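# Lower the held gear onto its shaft and mesh it

## Task

The left gripper starts out holding a gear a little above the top of a shaft. Slide the gear onto that shaft until it is fully seated and sits square (not tilted) on it, with its teeth engaged with the two neighbouring gears. Forcing or wedging the gear in too hard counts as failure.

## Robot and tools

Robot: two arms, left_arm and right_arm, each ending in a two-finger parallel gripper. Only the left gripper matters here; it already holds the gear. The fingers point along the gripper's +z axis and close along its y axis. end_effector_position is the spot between the finger pads, roughly 1 cm short of the fingertips.

Frames: the scene frame has its origin at table-top height, centred between the two nominal bases; +z is up, +x points out over the table, and left_arm sits on the +y side (image left/right does not follow these names). Each arm reports its hand pose, velocity and target in its own base frame. The left base is at about (+0.005, +0.329, -0.017) m and the right at (+0.004, -0.292, -0.017) m, both nearly level. Fixed cameras and the table use the scene frame. Offsets you send are measured along the axes of that arm's current Hand target, so for the left gripper +z is toward the fingertips, usually downward in this task.

execute_actions(actions, cameras): actions is a list of actions; each action is a list of up to 15 rows, one row per 1/30 s step; a short action repeats its final row to fill 15 steps. Every row holds 14 numbers in [-1, 1]: left dx, dy, dz, rx, ry, rz, opening, then the same seven for the right arm. The six pose numbers are an offset from the Hand target as it was when that action began (not from the previous row); 1.0 equals 0.6 m or 180 degrees, and rx, ry, rz form one rotation vector. Repeating an offset in a new action moves further. All six pose numbers at 0 re-sends the current Hand target. Opening is absolute: +1 fully open (0.094 m), -1 closed; a 0 is a real command, so to keep the gear gripped resend the present closing value. An empty actions list returns images and extra status. cameras: names from cam_high, cam_low, cam_left_wrist, cam_right_wrist, or ["all"]; an unknown name invalidates the call.

move(target, speed, blend, opening_speed, grip_force, blocking, cameras): target is one 14-number row as above, or a list of up to 15 such rows; every row is an offset from the same starting Hand targets, not chained. Paths are straight, end together, take at least 0.5 s and are cut off at 10 s. speed is path top speed in m/s, 0.002 to 2.9 (default 0.25), one value or one per target; rotation is capped at twice that in rad/s. blend in metres rounds corners between listed targets (0 means stop at each). opening_speed is the rate of opening change per second on the -1..+1 scale, at least 0.2. grip_force is newtons per pad, 10 to 50, one value or one per arm, persisting once set. blocking=false returns after about 0.5 s while the move continues. The result adds a move: line: done, off_target, moving, held or fault, plus limits (paced = pose clipped, held = steps withheld). done means within 10 mm and 2 degrees; it says nothing about contact.

wait(seconds, cameras): 0 to 10 s, arms keep their last command; returns early if a running move ends. stop(cameras): brakes a running move; faster moves need more room. zoom_image(camera, region): region [x0, y0, x1, y1] in pixels of that camera's latest image, at most 504 by 504. finished_scene(scene): ends the current scene irreversibly; the gear must stay seated on its own.

Result lines: end_effector_position (m) and end_effector_quat_wxyz in the base frame; Hand target (the commanded pose after clipping, which later offsets build on); grip_measured (measured opening on the command scale; on a hard part it reads a few thousandths below the part's true width); Joint positions (last entry is opening in m), Joint velocities (may read within noise), joint torques (own weight included, noisy, entries 1-3 wrap at ±28 N m), Tool commands, and for execute_actions some per-step positions. MOTOR HOT appears at 75 °C; at 90 °C the arm folds away and stays idle.

Practical order: look first (empty actions) and zoom on the shaft and gear, check the gear is centred and its axis lines up with the shaft, correct small tilt and sideways error with slow offsets, then lower in short slow steps while keeping the grip command unchanged. Check position and tilt after every step, since friction and weight can leave the hand short, low or tilted, and tiny moves may not happen or go astray. Orientation commands are clipped to 40 degrees from the measured one. Rotate teeth slightly about the shaft axis if they will not engage. Once seated, open the fingers well above grip_measured and lift clear gently.

Avoid: fast descents, targets far beyond the contact point (they press harder), jamming a misaligned gear, letting the gear drop or fall off the table, hitting the bar, plate or rail near the bases, bringing the grippers or wrist-camera cables against each other or objects, passing close to an arm's own base, and long pushes toward unreachable poses that heat motors. To end a push, command the target back behind the gripper.

Each tool is called after "Request:" as name([rows], argument=value, ...), one row to a line, values as JSON.

## Session

Request:
execute_actions(actions=[])

Scene clock: 0.00 s.
left_arm: end_effector_position=(+0.2806, -0.1562, +0.1197) grip_measured=-0.602 end_effector_quat_wxyz=(-0.003, +0.862, +0.506, +0.004) | right_arm: end_effector_position=(+0.3810, +0.0000, +0.4022) grip_measured=+1.000 end_effector_quat_wxyz=(+0.707, +0.000, +0.707, +0.000)
Joint positions: left_arm=[-0.514 1.758 1.497 -1.31 -0.01 1.566 0.019] | right_arm=[0 1.047 1.047 0 0 0 0.094]
Joint velocities: within noise
Joint torques (N m): no reading
Heat: left arm: 30 °C; right arm: 29 °C.
Hand target: left_arm +0.2817, -0.1565, +0.1252; +0.004, +0.862, +0.507, +0.008 | right_arm +0.3801, -0.0004, +0.4096; +0.713, +0.001, +0.701, +0.000
Tool commands: left_gripper/opening=-1.0 right_gripper/opening=+1.0

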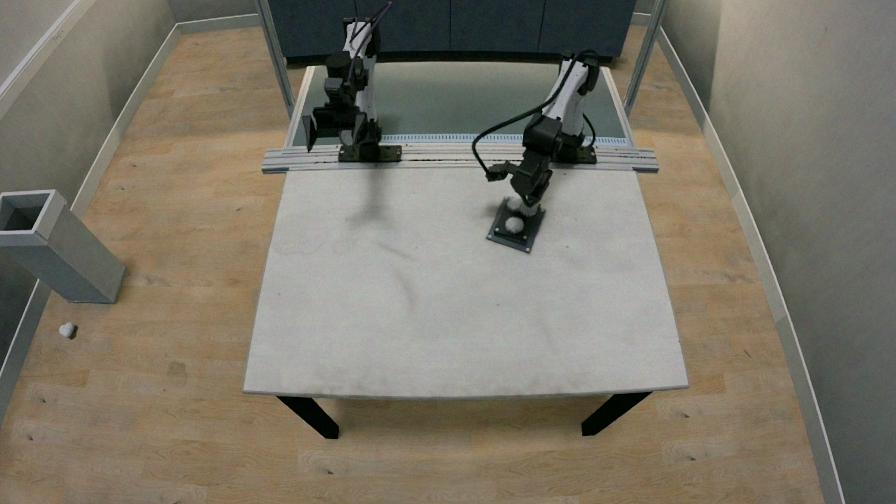

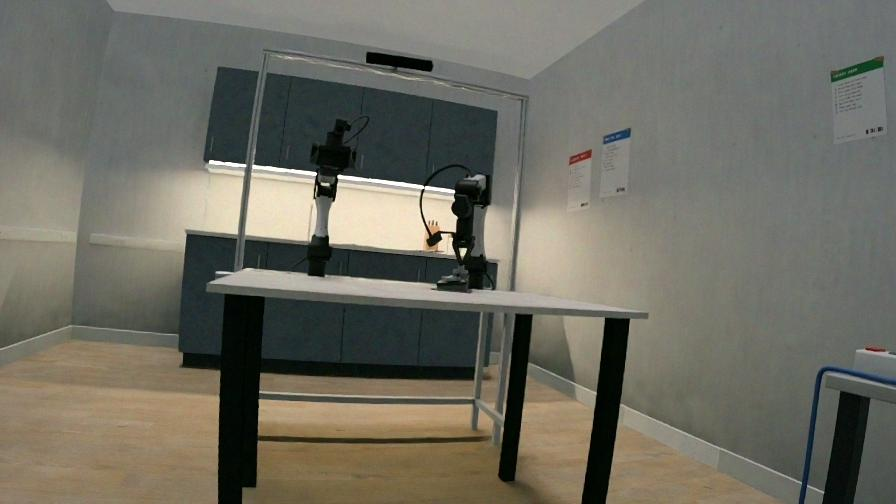

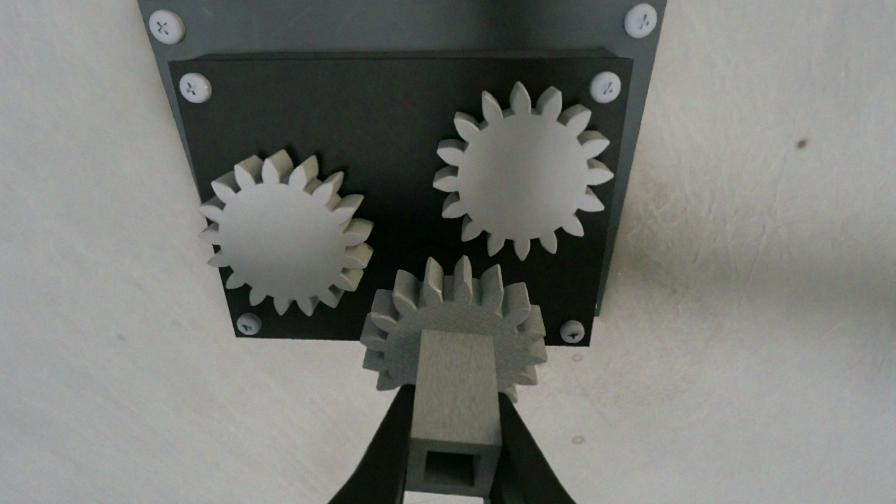

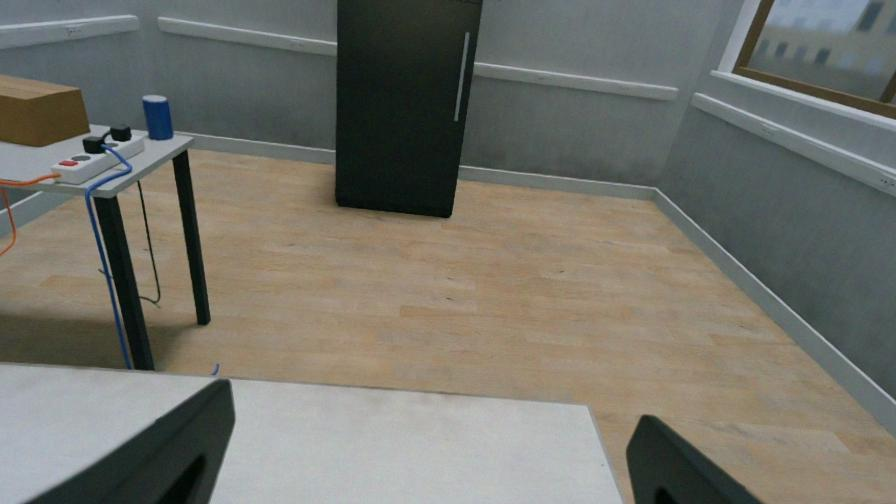

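Request:
move([
  [0,0,-0.05,0,0,0,-1,0,0,0,0,0,0,1],
  [0.073,-0.0405,-0.05,0,0,0,-1,0,0,0,0,0,0,1],
], cameras=["cam_left_wrist"], speed=0.15)

Request:
zoom_image(camera="cam_left_wrist", region=[200, 100, 650, 500])

Scene clock: 42.50 s.
left_arm: end_effector_position=(+0.2860, -0.1082, +0.1513) grip_measured=-0.602 end_effector_quat_wxyz=(+0.001, +0.859, +0.511, +0.008) | right_arm: end_effector_position=(+0.3810, +0.0000, +0.4022) grip_measured=+1.000 end_effector_quat_wxyz=(+0.707, +0.000, +0.707, +0.000)
Joint positions: left_arm=[-0.368 1.692 1.546 -1.414 -0.011 1.7 0.019] | right_arm=[0 1.047 1.047 0 0 0 0.094]
Joint torques (N m): left_arm=[0.08 -8.94 4.41 0.24 0.15 -0.07] | right_arm=[-0.29 -2.89 9.24 1.61 0.07 0.06]
Heat: left arm: 37 °C; right arm: 40 °C.
Hand target: left_arm +0.2812, -0.1065, +0.1553; +0.004, +0.862, +0.507, +0.008 | right_arm +0.3801, -0.0004, +0.4096; +0.713, +0.001, +0.701, +0.000
Off the commanded pose: left_arm 0.006 m, 1 deg | right_arm 0.008 m, 1 deg.
move: done
camera_calibration:
cam_left_wrist: T_world_to_cam=[[-0.915863, 0.400665, -0.0257264, 0.309058], [0.33176, 0.79133, 0.513548, -0.0445496], [0.226119, 0.461805, -0.857675, 0.218686], [0, 0, 0, 1]] pos_world=[0.248386, -0.189565, 0.218391]
Images, in order (width x height): cam_left_wrist 896x504.

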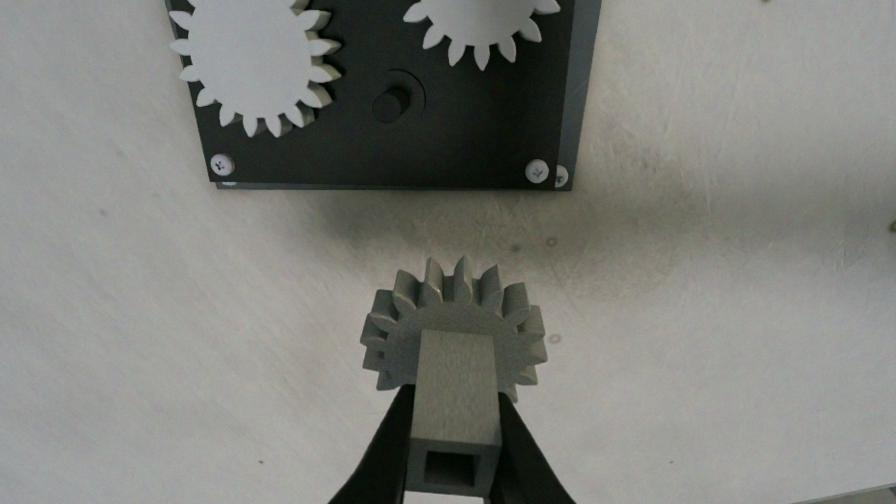

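Scaled by 1.120 from the camera's 896x504 image, which has a finer 1280x720 frame.

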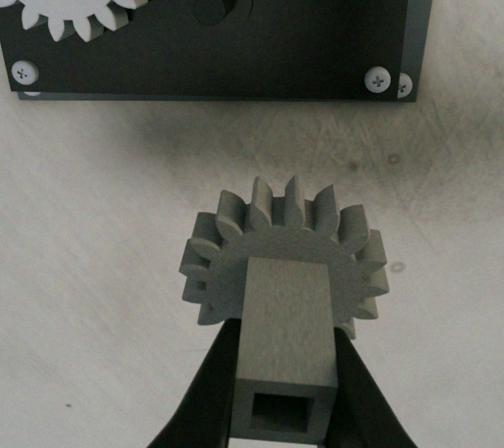

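Request:
zoom_image(camera="cam_left_wrist", region=[330, 50, 480, 134])

Request:
zoom_image(camera="cam_left_wrist", region=[340, 240, 570, 370])

Request:
zoom_image(camera="cam_left_wrist", region=[140, 0, 600, 200])

Scaled by 3.360 from the camera's 896x504 image, which has a finer 1280x720 frame.

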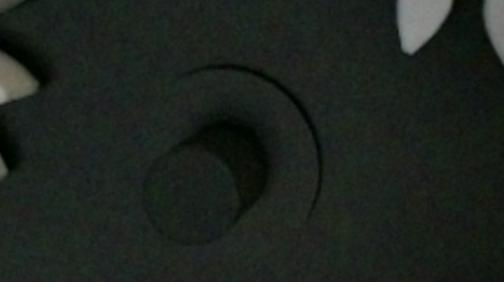

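Scaled by 2.191 from the camera's 896x504 image, which has a finer 1280x720 frame.

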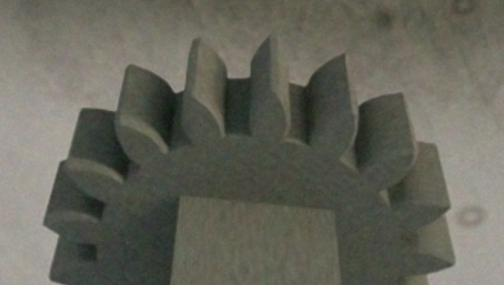

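Scaled by 1.096 from the camera's 896x504 image, which has a finer 1280x720 frame.

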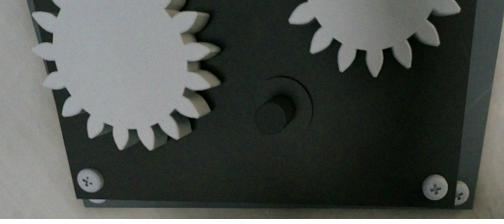

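Request:
move(target=[-0.0583,0.0324,0,0,0,0,-1,0,0,0,0,0,0,1], cameras=["cam_left_wrist"], speed=0.15)

Request:
zoom_image(camera="cam_left_wrist", region=[200, 20, 560, 240])

Request:
zoom_image(camera="cam_left_wrist", region=[340, 130, 490, 260])

Scene clock: 88.63 s.
left_arm: end_effector_position=(+0.2793, -0.1447, +0.1495) grip_measured=-0.602 end_effector_quat_wxyz=(+0.001, +0.863, +0.505, +0.007) | right_arm: end_effector_position=(+0.3810, +0.0000, +0.4022) grip_measured=+1.000 end_effector_quat_wxyz=(+0.707, +0.000, +0.707, +0.000)
Joint positions: left_arm=[-0.484 1.728 1.58 -1.415 -0.011 1.599 0.019] | right_arm=[0 1.047 1.047 0 0 0 0.094]
Joint torques (N m): left_arm=[-0.17 -6.84 7.54 0.17 0.13 -0.2] | right_arm=[-0.35 -2.77 9.26 1.62 0.07 0.05]
Heat: left arm: 37 °C; right arm: 44 °C.
Hand target: left_arm +0.2812, -0.1466, +0.1553; +0.005, +0.862, +0.507, +0.008 | right_arm +0.3801, -0.0004, +0.4096; +0.713, +0.001, +0.701, +0.000
Off the commanded pose: left_arm 0.006 m, 1 deg | right_arm 0.008 m, 1 deg.
move: done
camera_calibration:
cam_left_wrist: T_world_to_cam=[[-0.909821, 0.414274, -0.0245382, 0.317562], [0.344288, 0.786489, 0.512739, -0.0165273], [0.231714, 0.458053, -0.858194, 0.233545], [0, 0, 0, 1]] pos_world=[0.240499, -0.225535, 0.216693]
Images, in order (width x height): cam_left_wrist 896x504.

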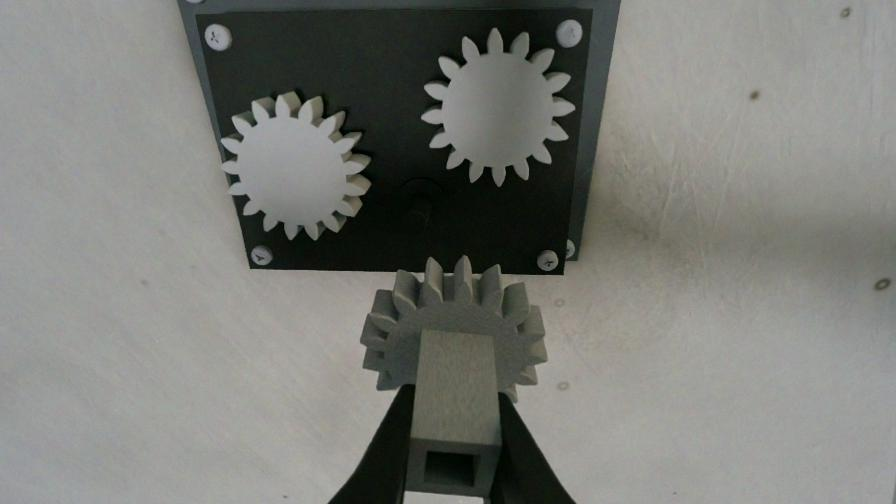

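Scaled by 1.400 from the camera's 896x504 image, which has a finer 1280x720 frame.

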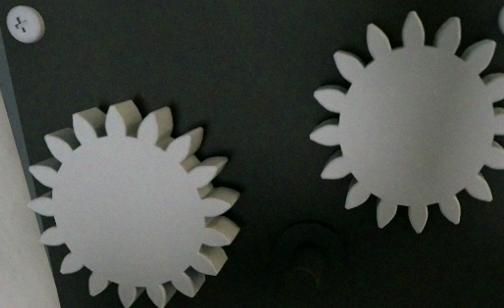

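Scaled by 3.360 from the camera's 896x504 image, which has a finer 1280x720 frame.

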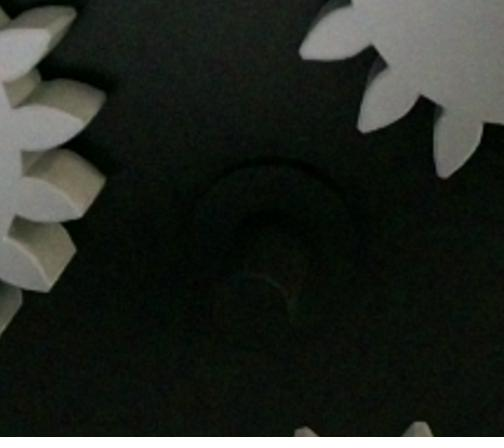

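Request:
zoom_image(camera="cam_left_wrist", region=[350, 250, 560, 410])

Request:
zoom_image(camera="cam_left_wrist", region=[350, 310, 560, 504])

Scaled by 2.400 from the camera's 896x504 image, which has a finer 1280x720 frame.

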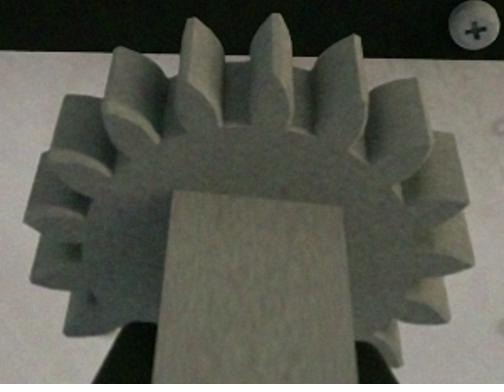

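Scaled by 2.400 from the camera's 896x504 image, which has a finer 1280x720 frame.

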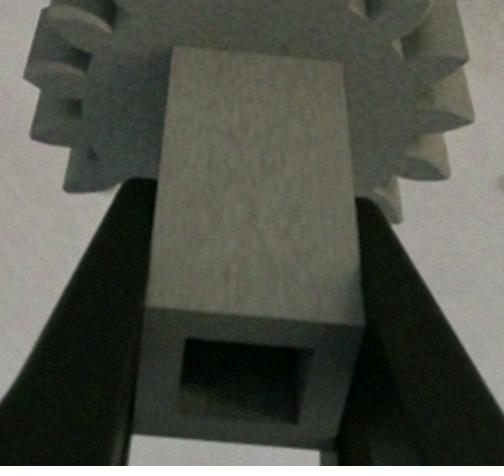

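Request:
move(target=[-0.0255,0.0237,0,0,0,0,-1,0,0,0,0,0,0,1], cameras=["cam_left_wrist"], speed=0.15)

Request:
zoom_image(camera="cam_left_wrist", region=[210, 70, 610, 290])

Request:
zoom_image(camera="cam_left_wrist", region=[220, 120, 400, 290])

Request:
zoom_image(camera="cam_left_wrist", region=[400, 70, 590, 240])

Scene clock: 208.73 s.
left_arm: end_effector_position=(+0.2849, -0.1654, +0.1496) grip_measured=-0.602 end_effector_quat_wxyz=(+0.002, +0.863, +0.505, +0.008) | right_arm: end_effector_position=(+0.3810, +0.0000, +0.4022) grip_measured=+1.000 end_effector_quat_wxyz=(+0.707, +0.000, +0.707, +0.000)
Joint positions: left_arm=[-0.532 1.784 1.647 -1.423 -0.011 1.552 0.019] | right_arm=[0 1.047 1.047 0 0 0 0.094]
Joint torques (N m): left_arm=[-0.23 -7.3 7.57 0.13 0.12 -0.2] | right_arm=[-0.36 -2.84 9.29 1.63 0.06 0.05]
Heat: left arm: 37 °C; right arm: 48 °C.
Hand target: left_arm +0.2861, -0.1669, +0.1552; +0.004, +0.862, +0.507, +0.008 | right_arm +0.3801, -0.0004, +0.4096; +0.713, +0.001, +0.701, +0.000
Off the commanded pose: left_arm 0.006 m, 0 deg | right_arm 0.008 m, 1 deg.
move: done
camera_calibration:
cam_left_wrist: T_world_to_cam=[[-0.90961, 0.414537, -0.0277207, 0.331715], [0.343213, 0.787352, 0.512135, -0.00172893], [0.234125, 0.456329, -0.858458, 0.24102], [0, 0, 0, 1]] pos_world=[0.245896, -0.246131, 0.216986]
Images, in order (width x height): cam_left_wrist 896x504.

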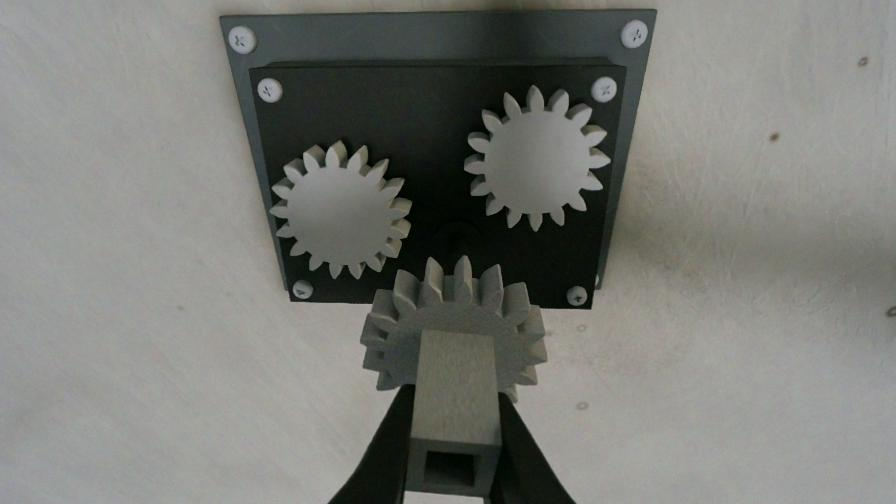

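Scaled by 1.260 from the camera's 896x504 image, which has a finer 1280x720 frame.

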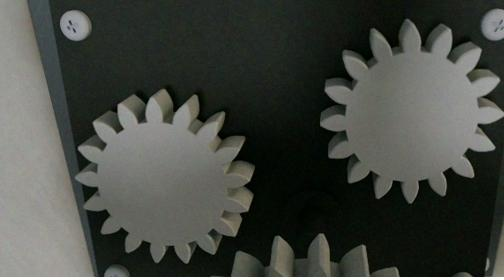

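Scaled by 2.800 from the camera's 896x504 image, which has a finer 1280x720 frame.

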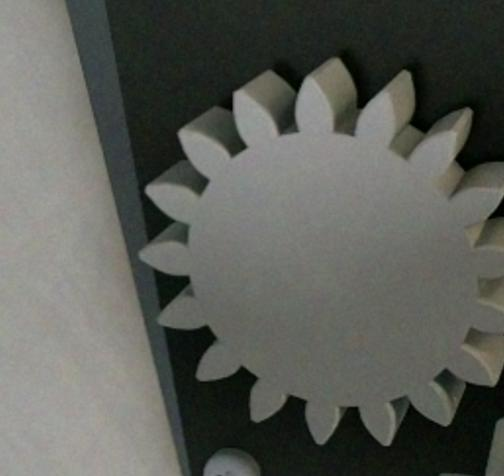

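Scaled by 2.653 from the camera's 896x504 image, which has a finer 1280x720 frame.

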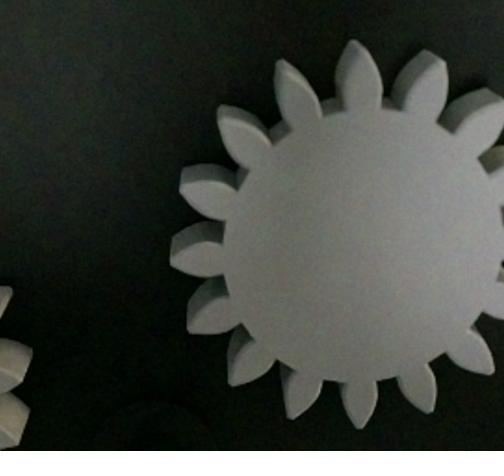

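Request:
wait(seconds=0, cameras=["all"])

Request:
zoom_image(camera="cam_low", region=[410, 220, 510, 300])

Request:
zoom_image(camera="cam_high", region=[460, 170, 580, 270])

Request:
zoom_image(camera="cam_left_wrist", region=[200, 0, 670, 320])

Scene clock: 245.00 s.
left_arm: end_effector_position=(+0.2848, -0.1654, +0.1496) grip_measured=-0.602 end_effector_quat_wxyz=(+0.002, +0.863, +0.505, +0.007) | right_arm: end_effector_position=(+0.3810, +0.0000, +0.4022) grip_measured=+1.000 end_effector_quat_wxyz=(+0.707, +0.000, +0.707, +0.000)
Joint positions: left_arm=[-0.532 1.784 1.647 -1.424 -0.011 1.551 0.019] | right_arm=[0 1.047 1.047 0 0 0 0.094]
Joint torques (N m): left_arm=[-0.18 -7.31 7.6 0.15 0.11 -0.21] | right_arm=[-0.28 -2.82 9.29 1.64 0.09 0.06]
Heat: left arm: 37 °C; right arm: 49 °C.
Hand target: left_arm +0.2861, -0.1669, +0.1552; +0.004, +0.862, +0.507, +0.008 | right_arm +0.3801, -0.0004, +0.4096; +0.713, +0.001, +0.701, +0.000
Tool commands: left_gripper/opening=-1.0 right_gripper/opening=+1.0
Off the commanded pose: left_arm 0.006 m, 0 deg | right_arm 0.008 m, 1 deg.
camera_calibration:
cam_left_wrist: T_world_to_cam=[[-0.909929, 0.413866, -0.0272852, 0.331534], [0.342836, 0.787524, 0.512122, -0.00158996], [0.233438, 0.45664, -0.858479, 0.241272], [0, 0, 0, 1]] pos_world=[0.245896, -0.246133, 0.216987]

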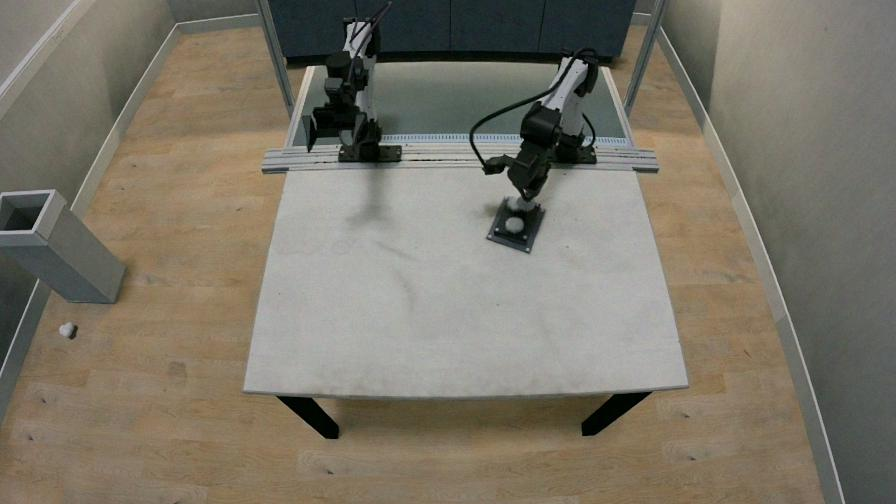

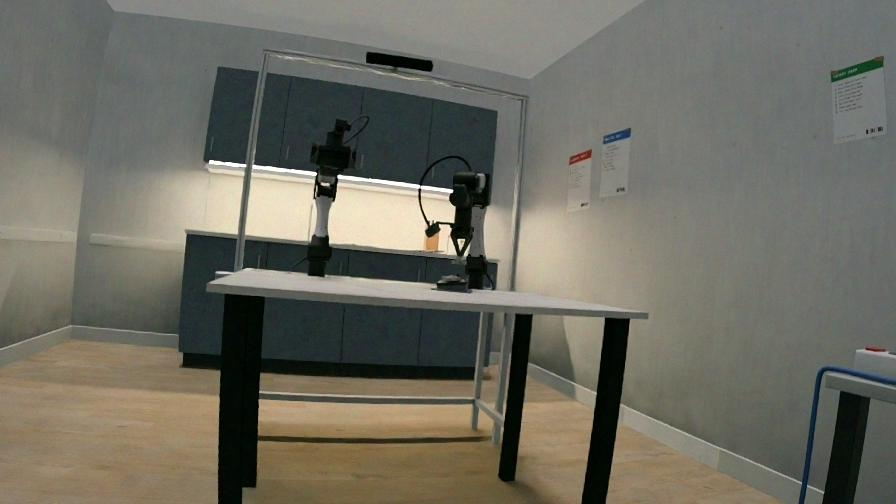

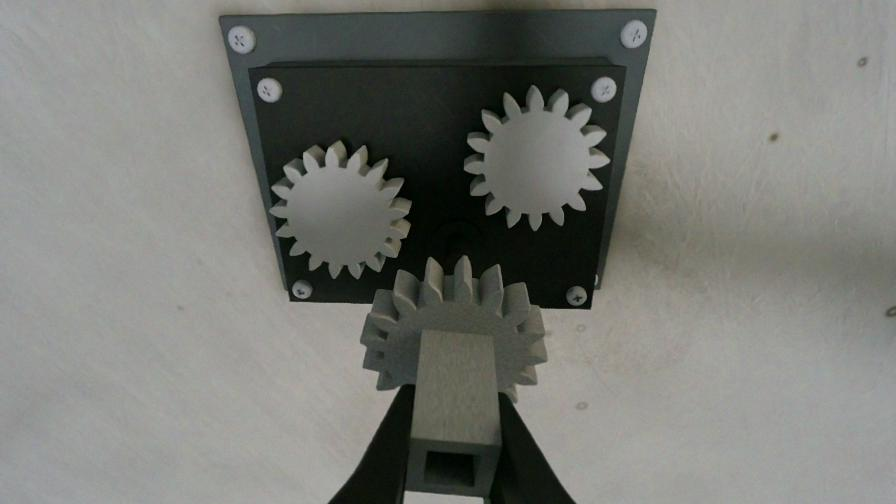

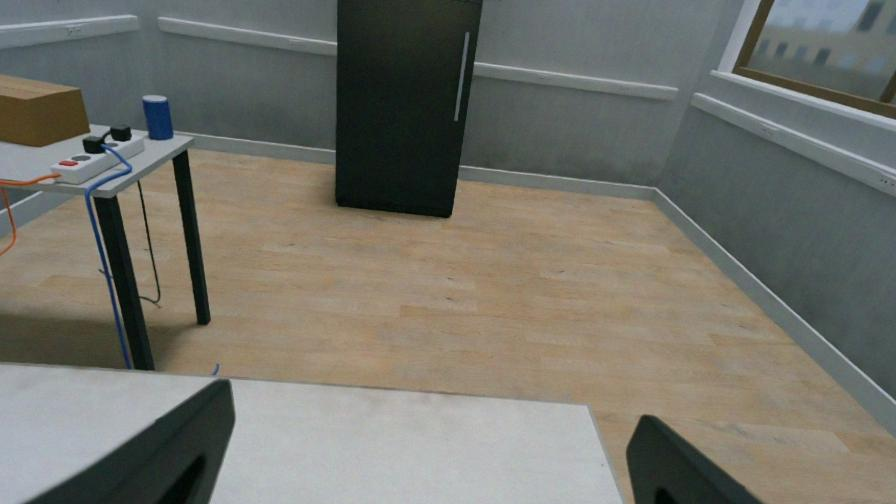

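Scaled by 5.040 from the camera's 896x504 image, which has a finer 1280x720 frame.

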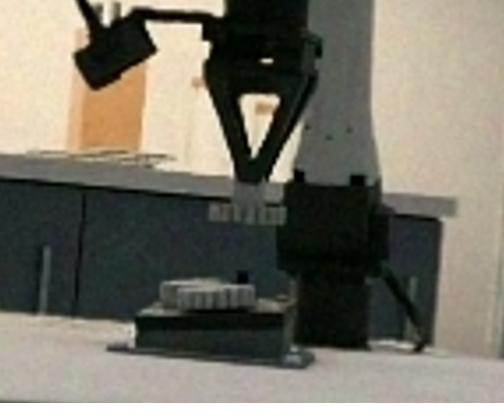

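Scaled by 4.200 from the camera's 896x504 image, which has a finer 1280x720 frame.

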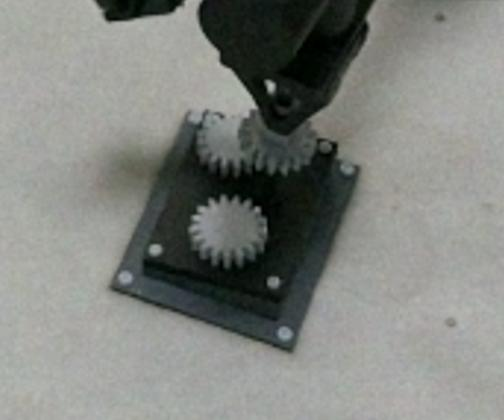

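Scaled by 1.072 from the camera's 896x504 image, which has a finer 1280x720 frame.

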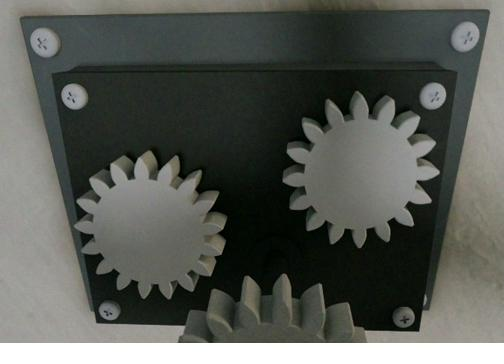

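Request:
zoom_image(camera="cam_low", region=[428, 255, 476, 298])

Scaled by 10.500 from the camera's 896x504 image, which has a finer 1280x720 frame.

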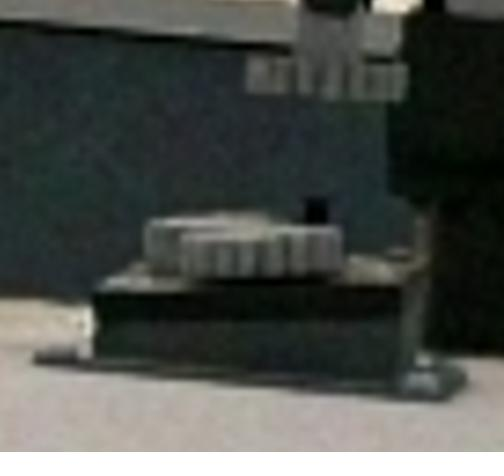

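Request:
zoom_image(camera="cam_low", region=[446, 246, 472, 268])

Request:
zoom_image(camera="cam_left_wrist", region=[400, 320, 520, 450])

Request:
zoom_image(camera="cam_left_wrist", region=[400, 420, 520, 504])

Scaled by 19.385 from the camera's 896x504 image, which has a finer 1280x720 frame.

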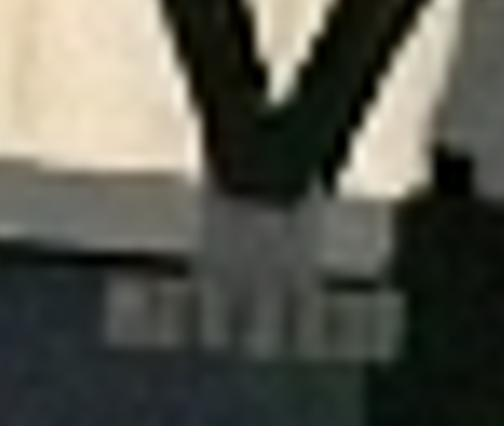

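Scaled by 3.877 from the camera's 896x504 image, which has a finer 1280x720 frame.

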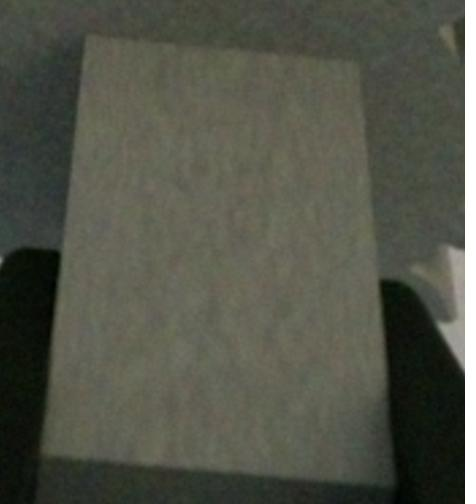

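Scaled by 4.200 from the camera's 896x504 image, which has a finer 1280x720 frame.

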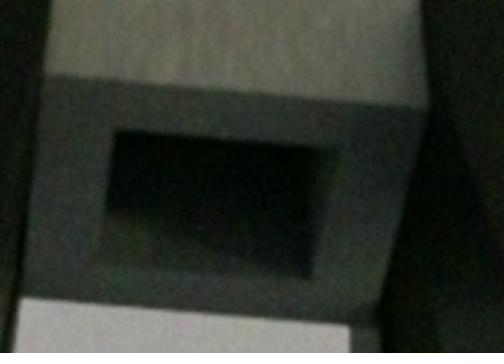

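Request:
move(target=[-0.0107,0.0052,0.025,0.0102,0.0344,0,-1,0,0,0,0,0,0,1], cameras=["cam_left_wrist","cam_low"], speed=0.15)

Request:
zoom_image(camera="cam_left_wrist", region=[220, 70, 410, 290])

Request:
zoom_image(camera="cam_left_wrist", region=[410, 50, 620, 240])

Request:
zoom_image(camera="cam_low", region=[428, 245, 476, 298])

Scene clock: 406.37 s.
left_arm: end_effector_position=(+0.2826, -0.1730, +0.1354) grip_measured=-0.602 end_effector_quat_wxyz=(-0.040, +0.862, +0.504, +0.040) | right_arm: end_effector_position=(+0.3810, +0.0000, +0.4022) grip_measured=+1.000 end_effector_quat_wxyz=(+0.707, +0.000, +0.707, +0.000)
Joint positions: left_arm=[-0.605 1.833 1.647 -1.424 -0.106 1.476 0.019] | right_arm=[0 1.047 1.047 0 0 0 0.094]
Joint torques (N m): left_arm=[-0.18 -7.75 7.19 0.15 -0.05 -0.22] | right_arm=[-0.34 -2.8 9.25 1.62 0.08 0.05]
Heat: left arm: 40 °C; right arm: 53 °C.
Hand target: left_arm +0.2860, -0.1739, +0.1403; -0.037, +0.860, +0.506, +0.047 | right_arm +0.3801, -0.0004, +0.4096; +0.713, +0.001, +0.701, +0.000
Off the commanded pose: left_arm 0.006 m, 1 deg | right_arm 0.008 m, 1 deg.
move: done
camera_calibration:
cam_left_wrist: T_world_to_cam=[[-0.910001, 0.414593, 0.00339229, 0.328272], [0.334487, 0.729291, 0.59687, -0.00675067], [0.244984, 0.544286, -0.802331, 0.237204], [0, 0, 0, 1]] pos_world=[0.242875, -0.260283, 0.193232]
Images, in order (width x height): cam_low 896x504, cam_left_wrist 896x504.

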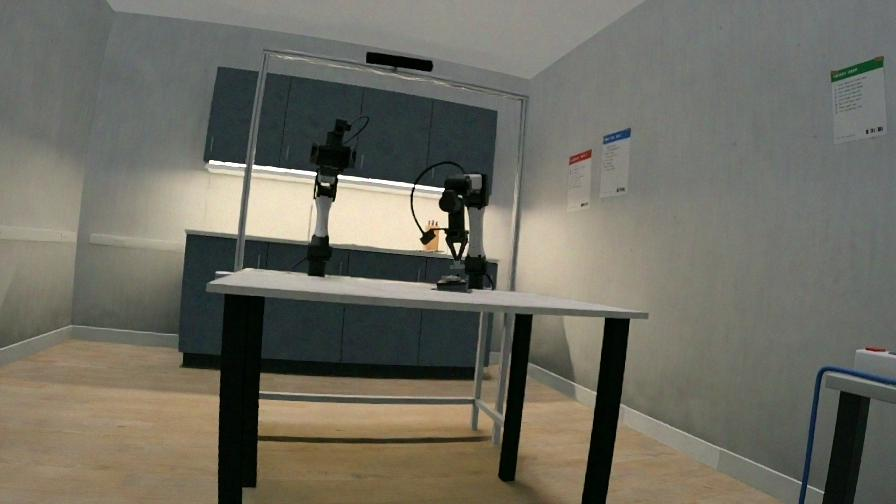

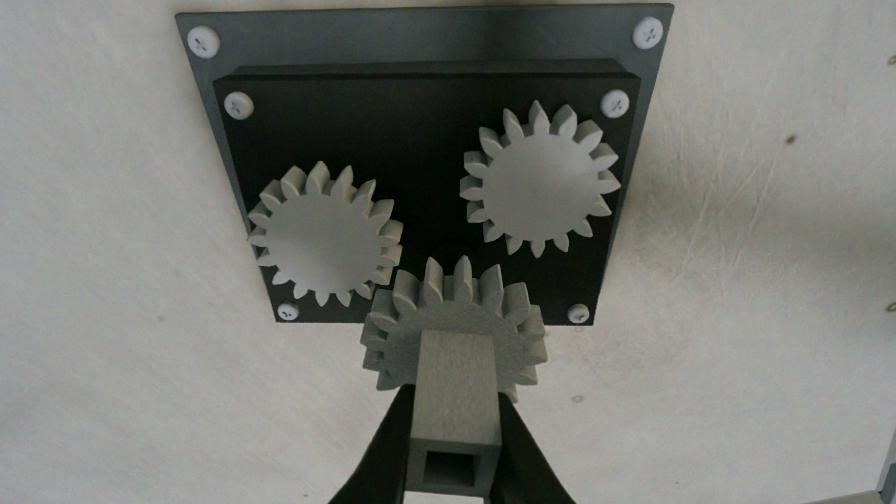

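Scaled by 2.291 from the camera's 896x504 image, which has a finer 1280x720 frame.

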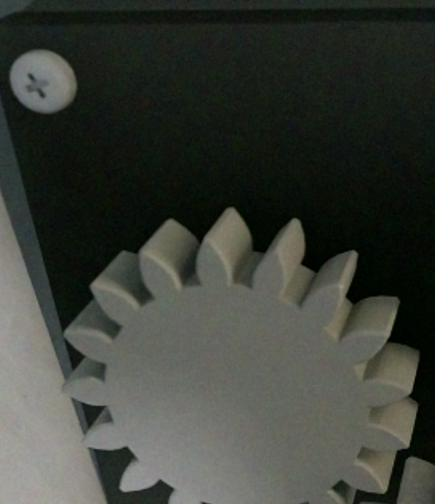

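Scaled by 2.400 from the camera's 896x504 image, which has a finer 1280x720 frame.

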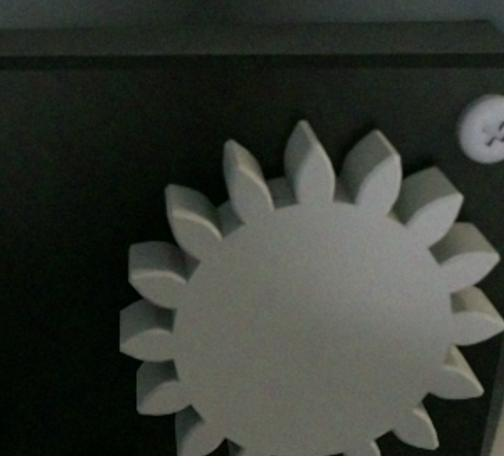

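Scaled by 9.509 from the camera's 896x504 image, which has a finer 1280x720 frame.

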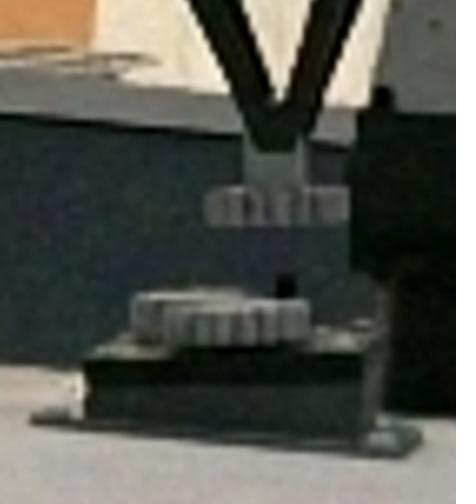

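Request:
move(target=[0.0057,0.0038,0.0217,0.0073,0,0,-1,0,0,0,0,0,0,1], cameras=["cam_left_wrist","cam_low"], speed=0.1)

Request:
zoom_image(camera="cam_left_wrist", region=[200, 70, 410, 330])

Request:
zoom_image(camera="cam_left_wrist", region=[420, 80, 650, 340])

Request:
zoom_image(camera="cam_low", region=[434, 255, 470, 298])

Scene clock: 489.73 s.
left_arm: end_effector_position=(+0.2850, -0.1708, +0.1274) grip_measured=-0.602 end_effector_quat_wxyz=(-0.051, +0.859, +0.508, +0.035) | right_arm: end_effector_position=(+0.3810, +0.0000, +0.4022) grip_measured=+1.000 end_effector_quat_wxyz=(+0.707, +0.000, +0.707, +0.000)
Joint positions: left_arm=[-0.596 1.859 1.647 -1.422 -0.107 1.475 0.019] | right_arm=[0 1.047 1.047 0 0 0 0.094]
Joint torques (N m): left_arm=[0.36 -7.87 5.83 0.27 -0.04 -0.07] | right_arm=[-0.31 -2.85 9.29 1.63 0.07 0.06]
Heat: left arm: 40 °C; right arm: 55 °C.
Hand target: left_arm +0.2902, -0.1707, +0.1277; -0.047, +0.860, +0.507, +0.041 | right_arm +0.3801, -0.0004, +0.4096; +0.713, +0.001, +0.701, +0.000
Off the commanded pose: left_arm 0.005 m, 1 deg | right_arm 0.008 m, 1 deg.
move: done
camera_calibration:
cam_left_wrist: T_world_to_cam=[[-0.913736, 0.405443, 0.0265096, 0.326115], [0.338848, 0.7244, 0.600355, -0.00684158], [0.224206, 0.557548, -0.799294, 0.236854], [0, 0, 0, 1]] pos_world=[0.247197, -0.259323, 0.184778]
Images, in order (width x height): cam_low 896x504, cam_left_wrist 896x504.

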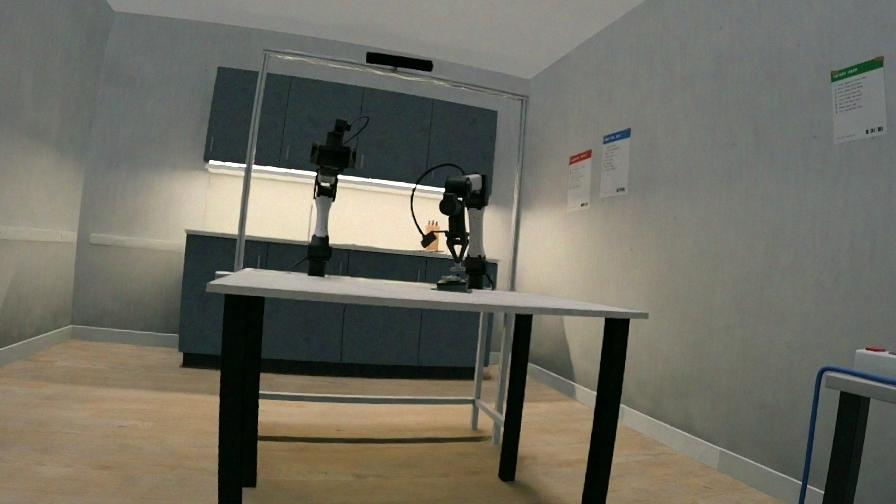

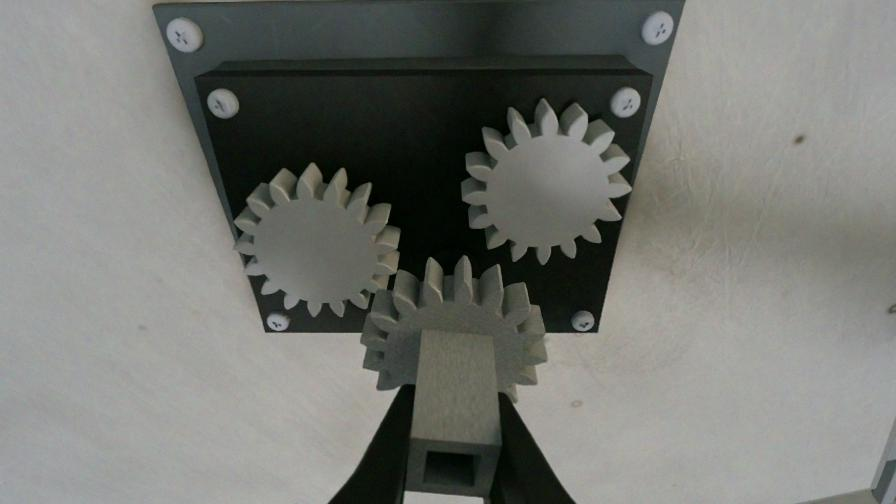

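Scaled by 1.938 from the camera's 896x504 image, which has a finer 1280x720 frame.

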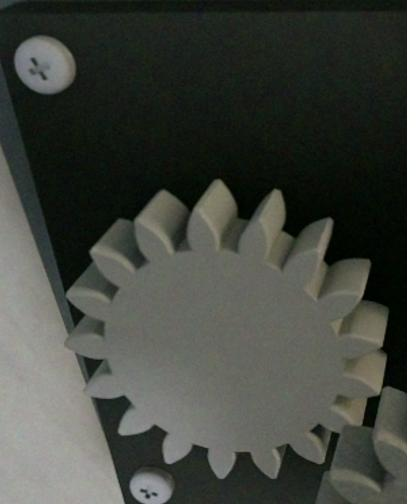

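Scaled by 1.938 from the camera's 896x504 image, which has a finer 1280x720 frame.

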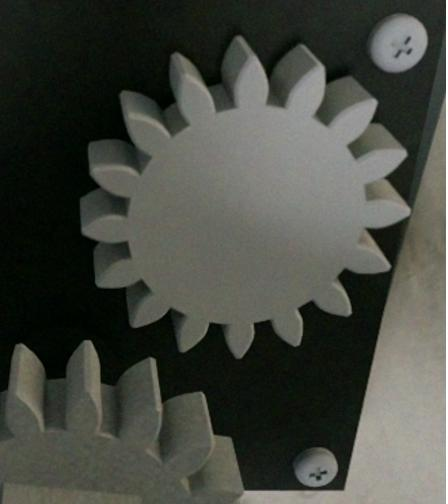

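Scaled by 11.721 from the camera's 896x504 image, which has a finer 1280x720 frame.

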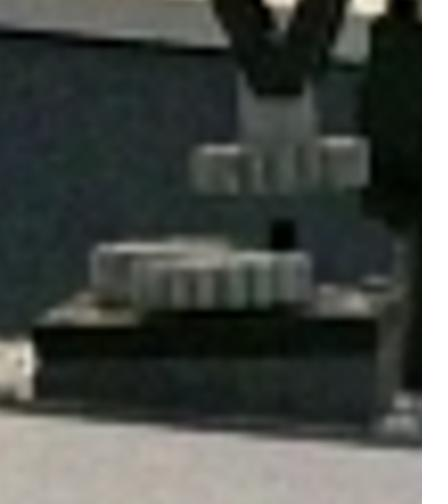

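Request:
move(target=[0.0023,0.0030,0.0067,0.0064,0,0,-1,0,0,0,0,0,0,1], cameras=["cam_left_wrist","cam_low"], speed=0.1)

Request:
zoom_image(camera="cam_left_wrist", region=[200, 70, 430, 350])

Request:
zoom_image(camera="cam_left_wrist", region=[420, 80, 650, 340])

Request:
zoom_image(camera="cam_low", region=[434, 255, 470, 298])

Scene clock: 530.13 s.
left_arm: end_effector_position=(+0.2862, -0.1692, +0.1197) grip_measured=-0.602 end_effector_quat_wxyz=(-0.062, +0.858, +0.509, +0.030) | right_arm: end_effector_position=(+0.3810, +0.0000, +0.4022) grip_measured=+1.000 end_effector_quat_wxyz=(+0.707, +0.000, +0.707, +0.000)
Joint positions: left_arm=[-0.59 1.883 1.647 -1.422 -0.107 1.476 0.019] | right_arm=[0 1.047 1.047 0 0 0 0.094]
Joint torques (N m): left_arm=[0.42 -7.95 7.08 0.14 -0.03 -0.05] | right_arm=[-0.35 -2.8 9.26 1.63 0.05 0.06]
Heat: left arm: 41 °C; right arm: 55 °C.
Hand target: left_arm +0.2926, -0.1698, +0.1238; -0.055, +0.859, +0.507, +0.035 | right_arm +0.3801, -0.0004, +0.4096; +0.713, +0.001, +0.701, +0.000
Off the commanded pose: left_arm 0.008 m, 1 deg | right_arm 0.008 m, 1 deg.
move: done
camera_calibration:
cam_left_wrist: T_world_to_cam=[[-0.914791, 0.400689, 0.051047, 0.323384], [0.348, 0.717648, 0.603222, -0.0078611], [0.205071, 0.569586, -0.795938, 0.236693], [0, 0, 0, 1]] pos_world=[0.250026, -0.258753, 0.176627]
Images, in order (width x height): cam_low 896x504, cam_left_wrist 896x504.

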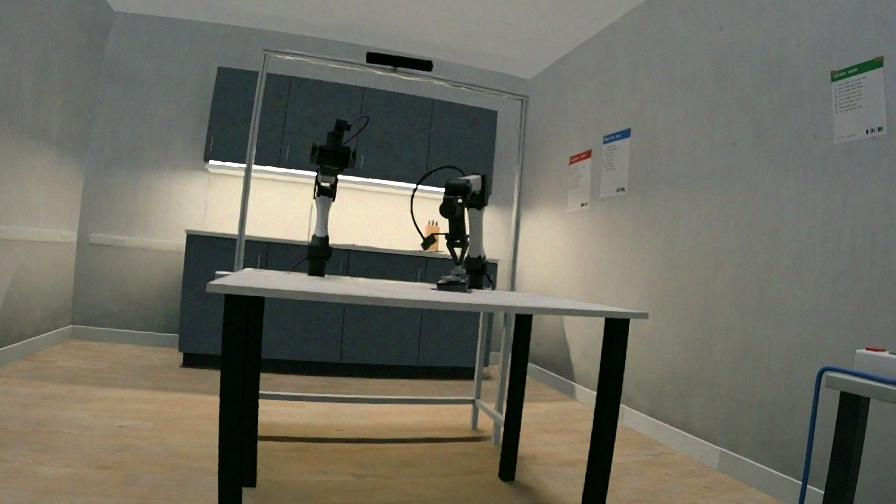

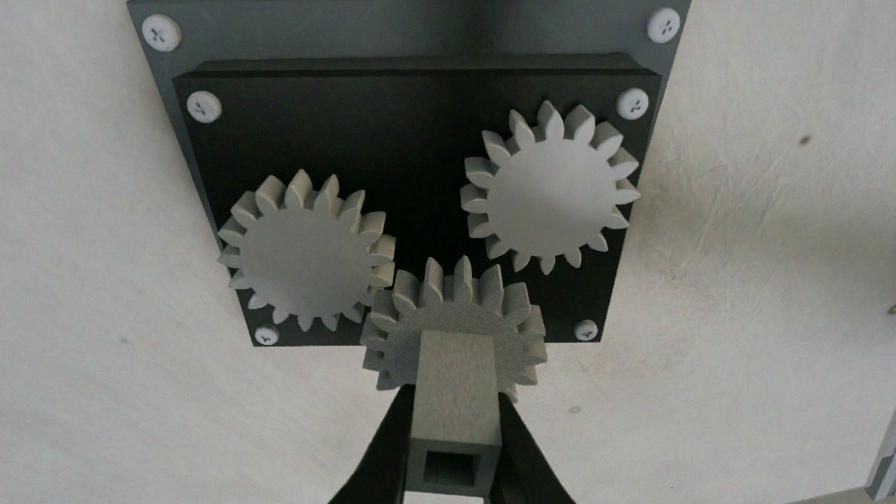

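Scaled by 1.800 from the camera's 896x504 image, which has a finer 1280x720 frame.

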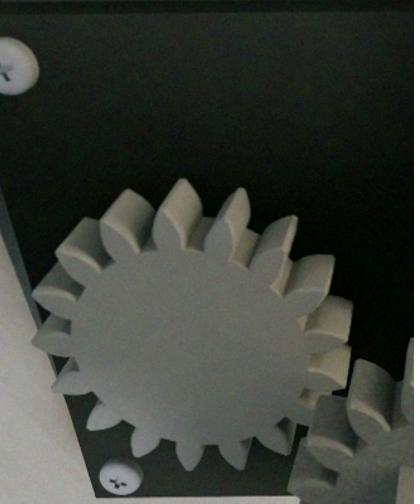

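Scaled by 1.938 from the camera's 896x504 image, which has a finer 1280x720 frame.

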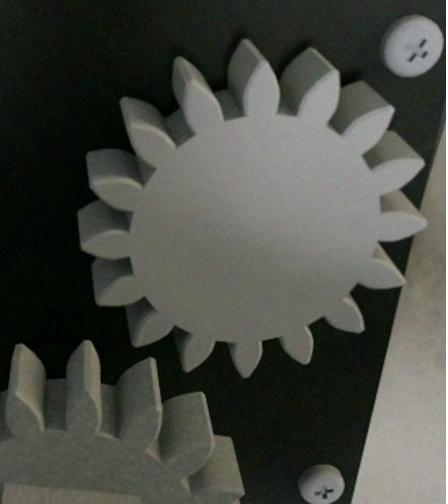

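Scaled by 11.721 from the camera's 896x504 image, which has a finer 1280x720 frame.

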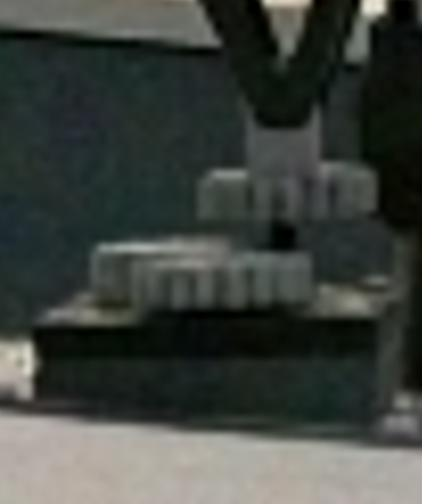

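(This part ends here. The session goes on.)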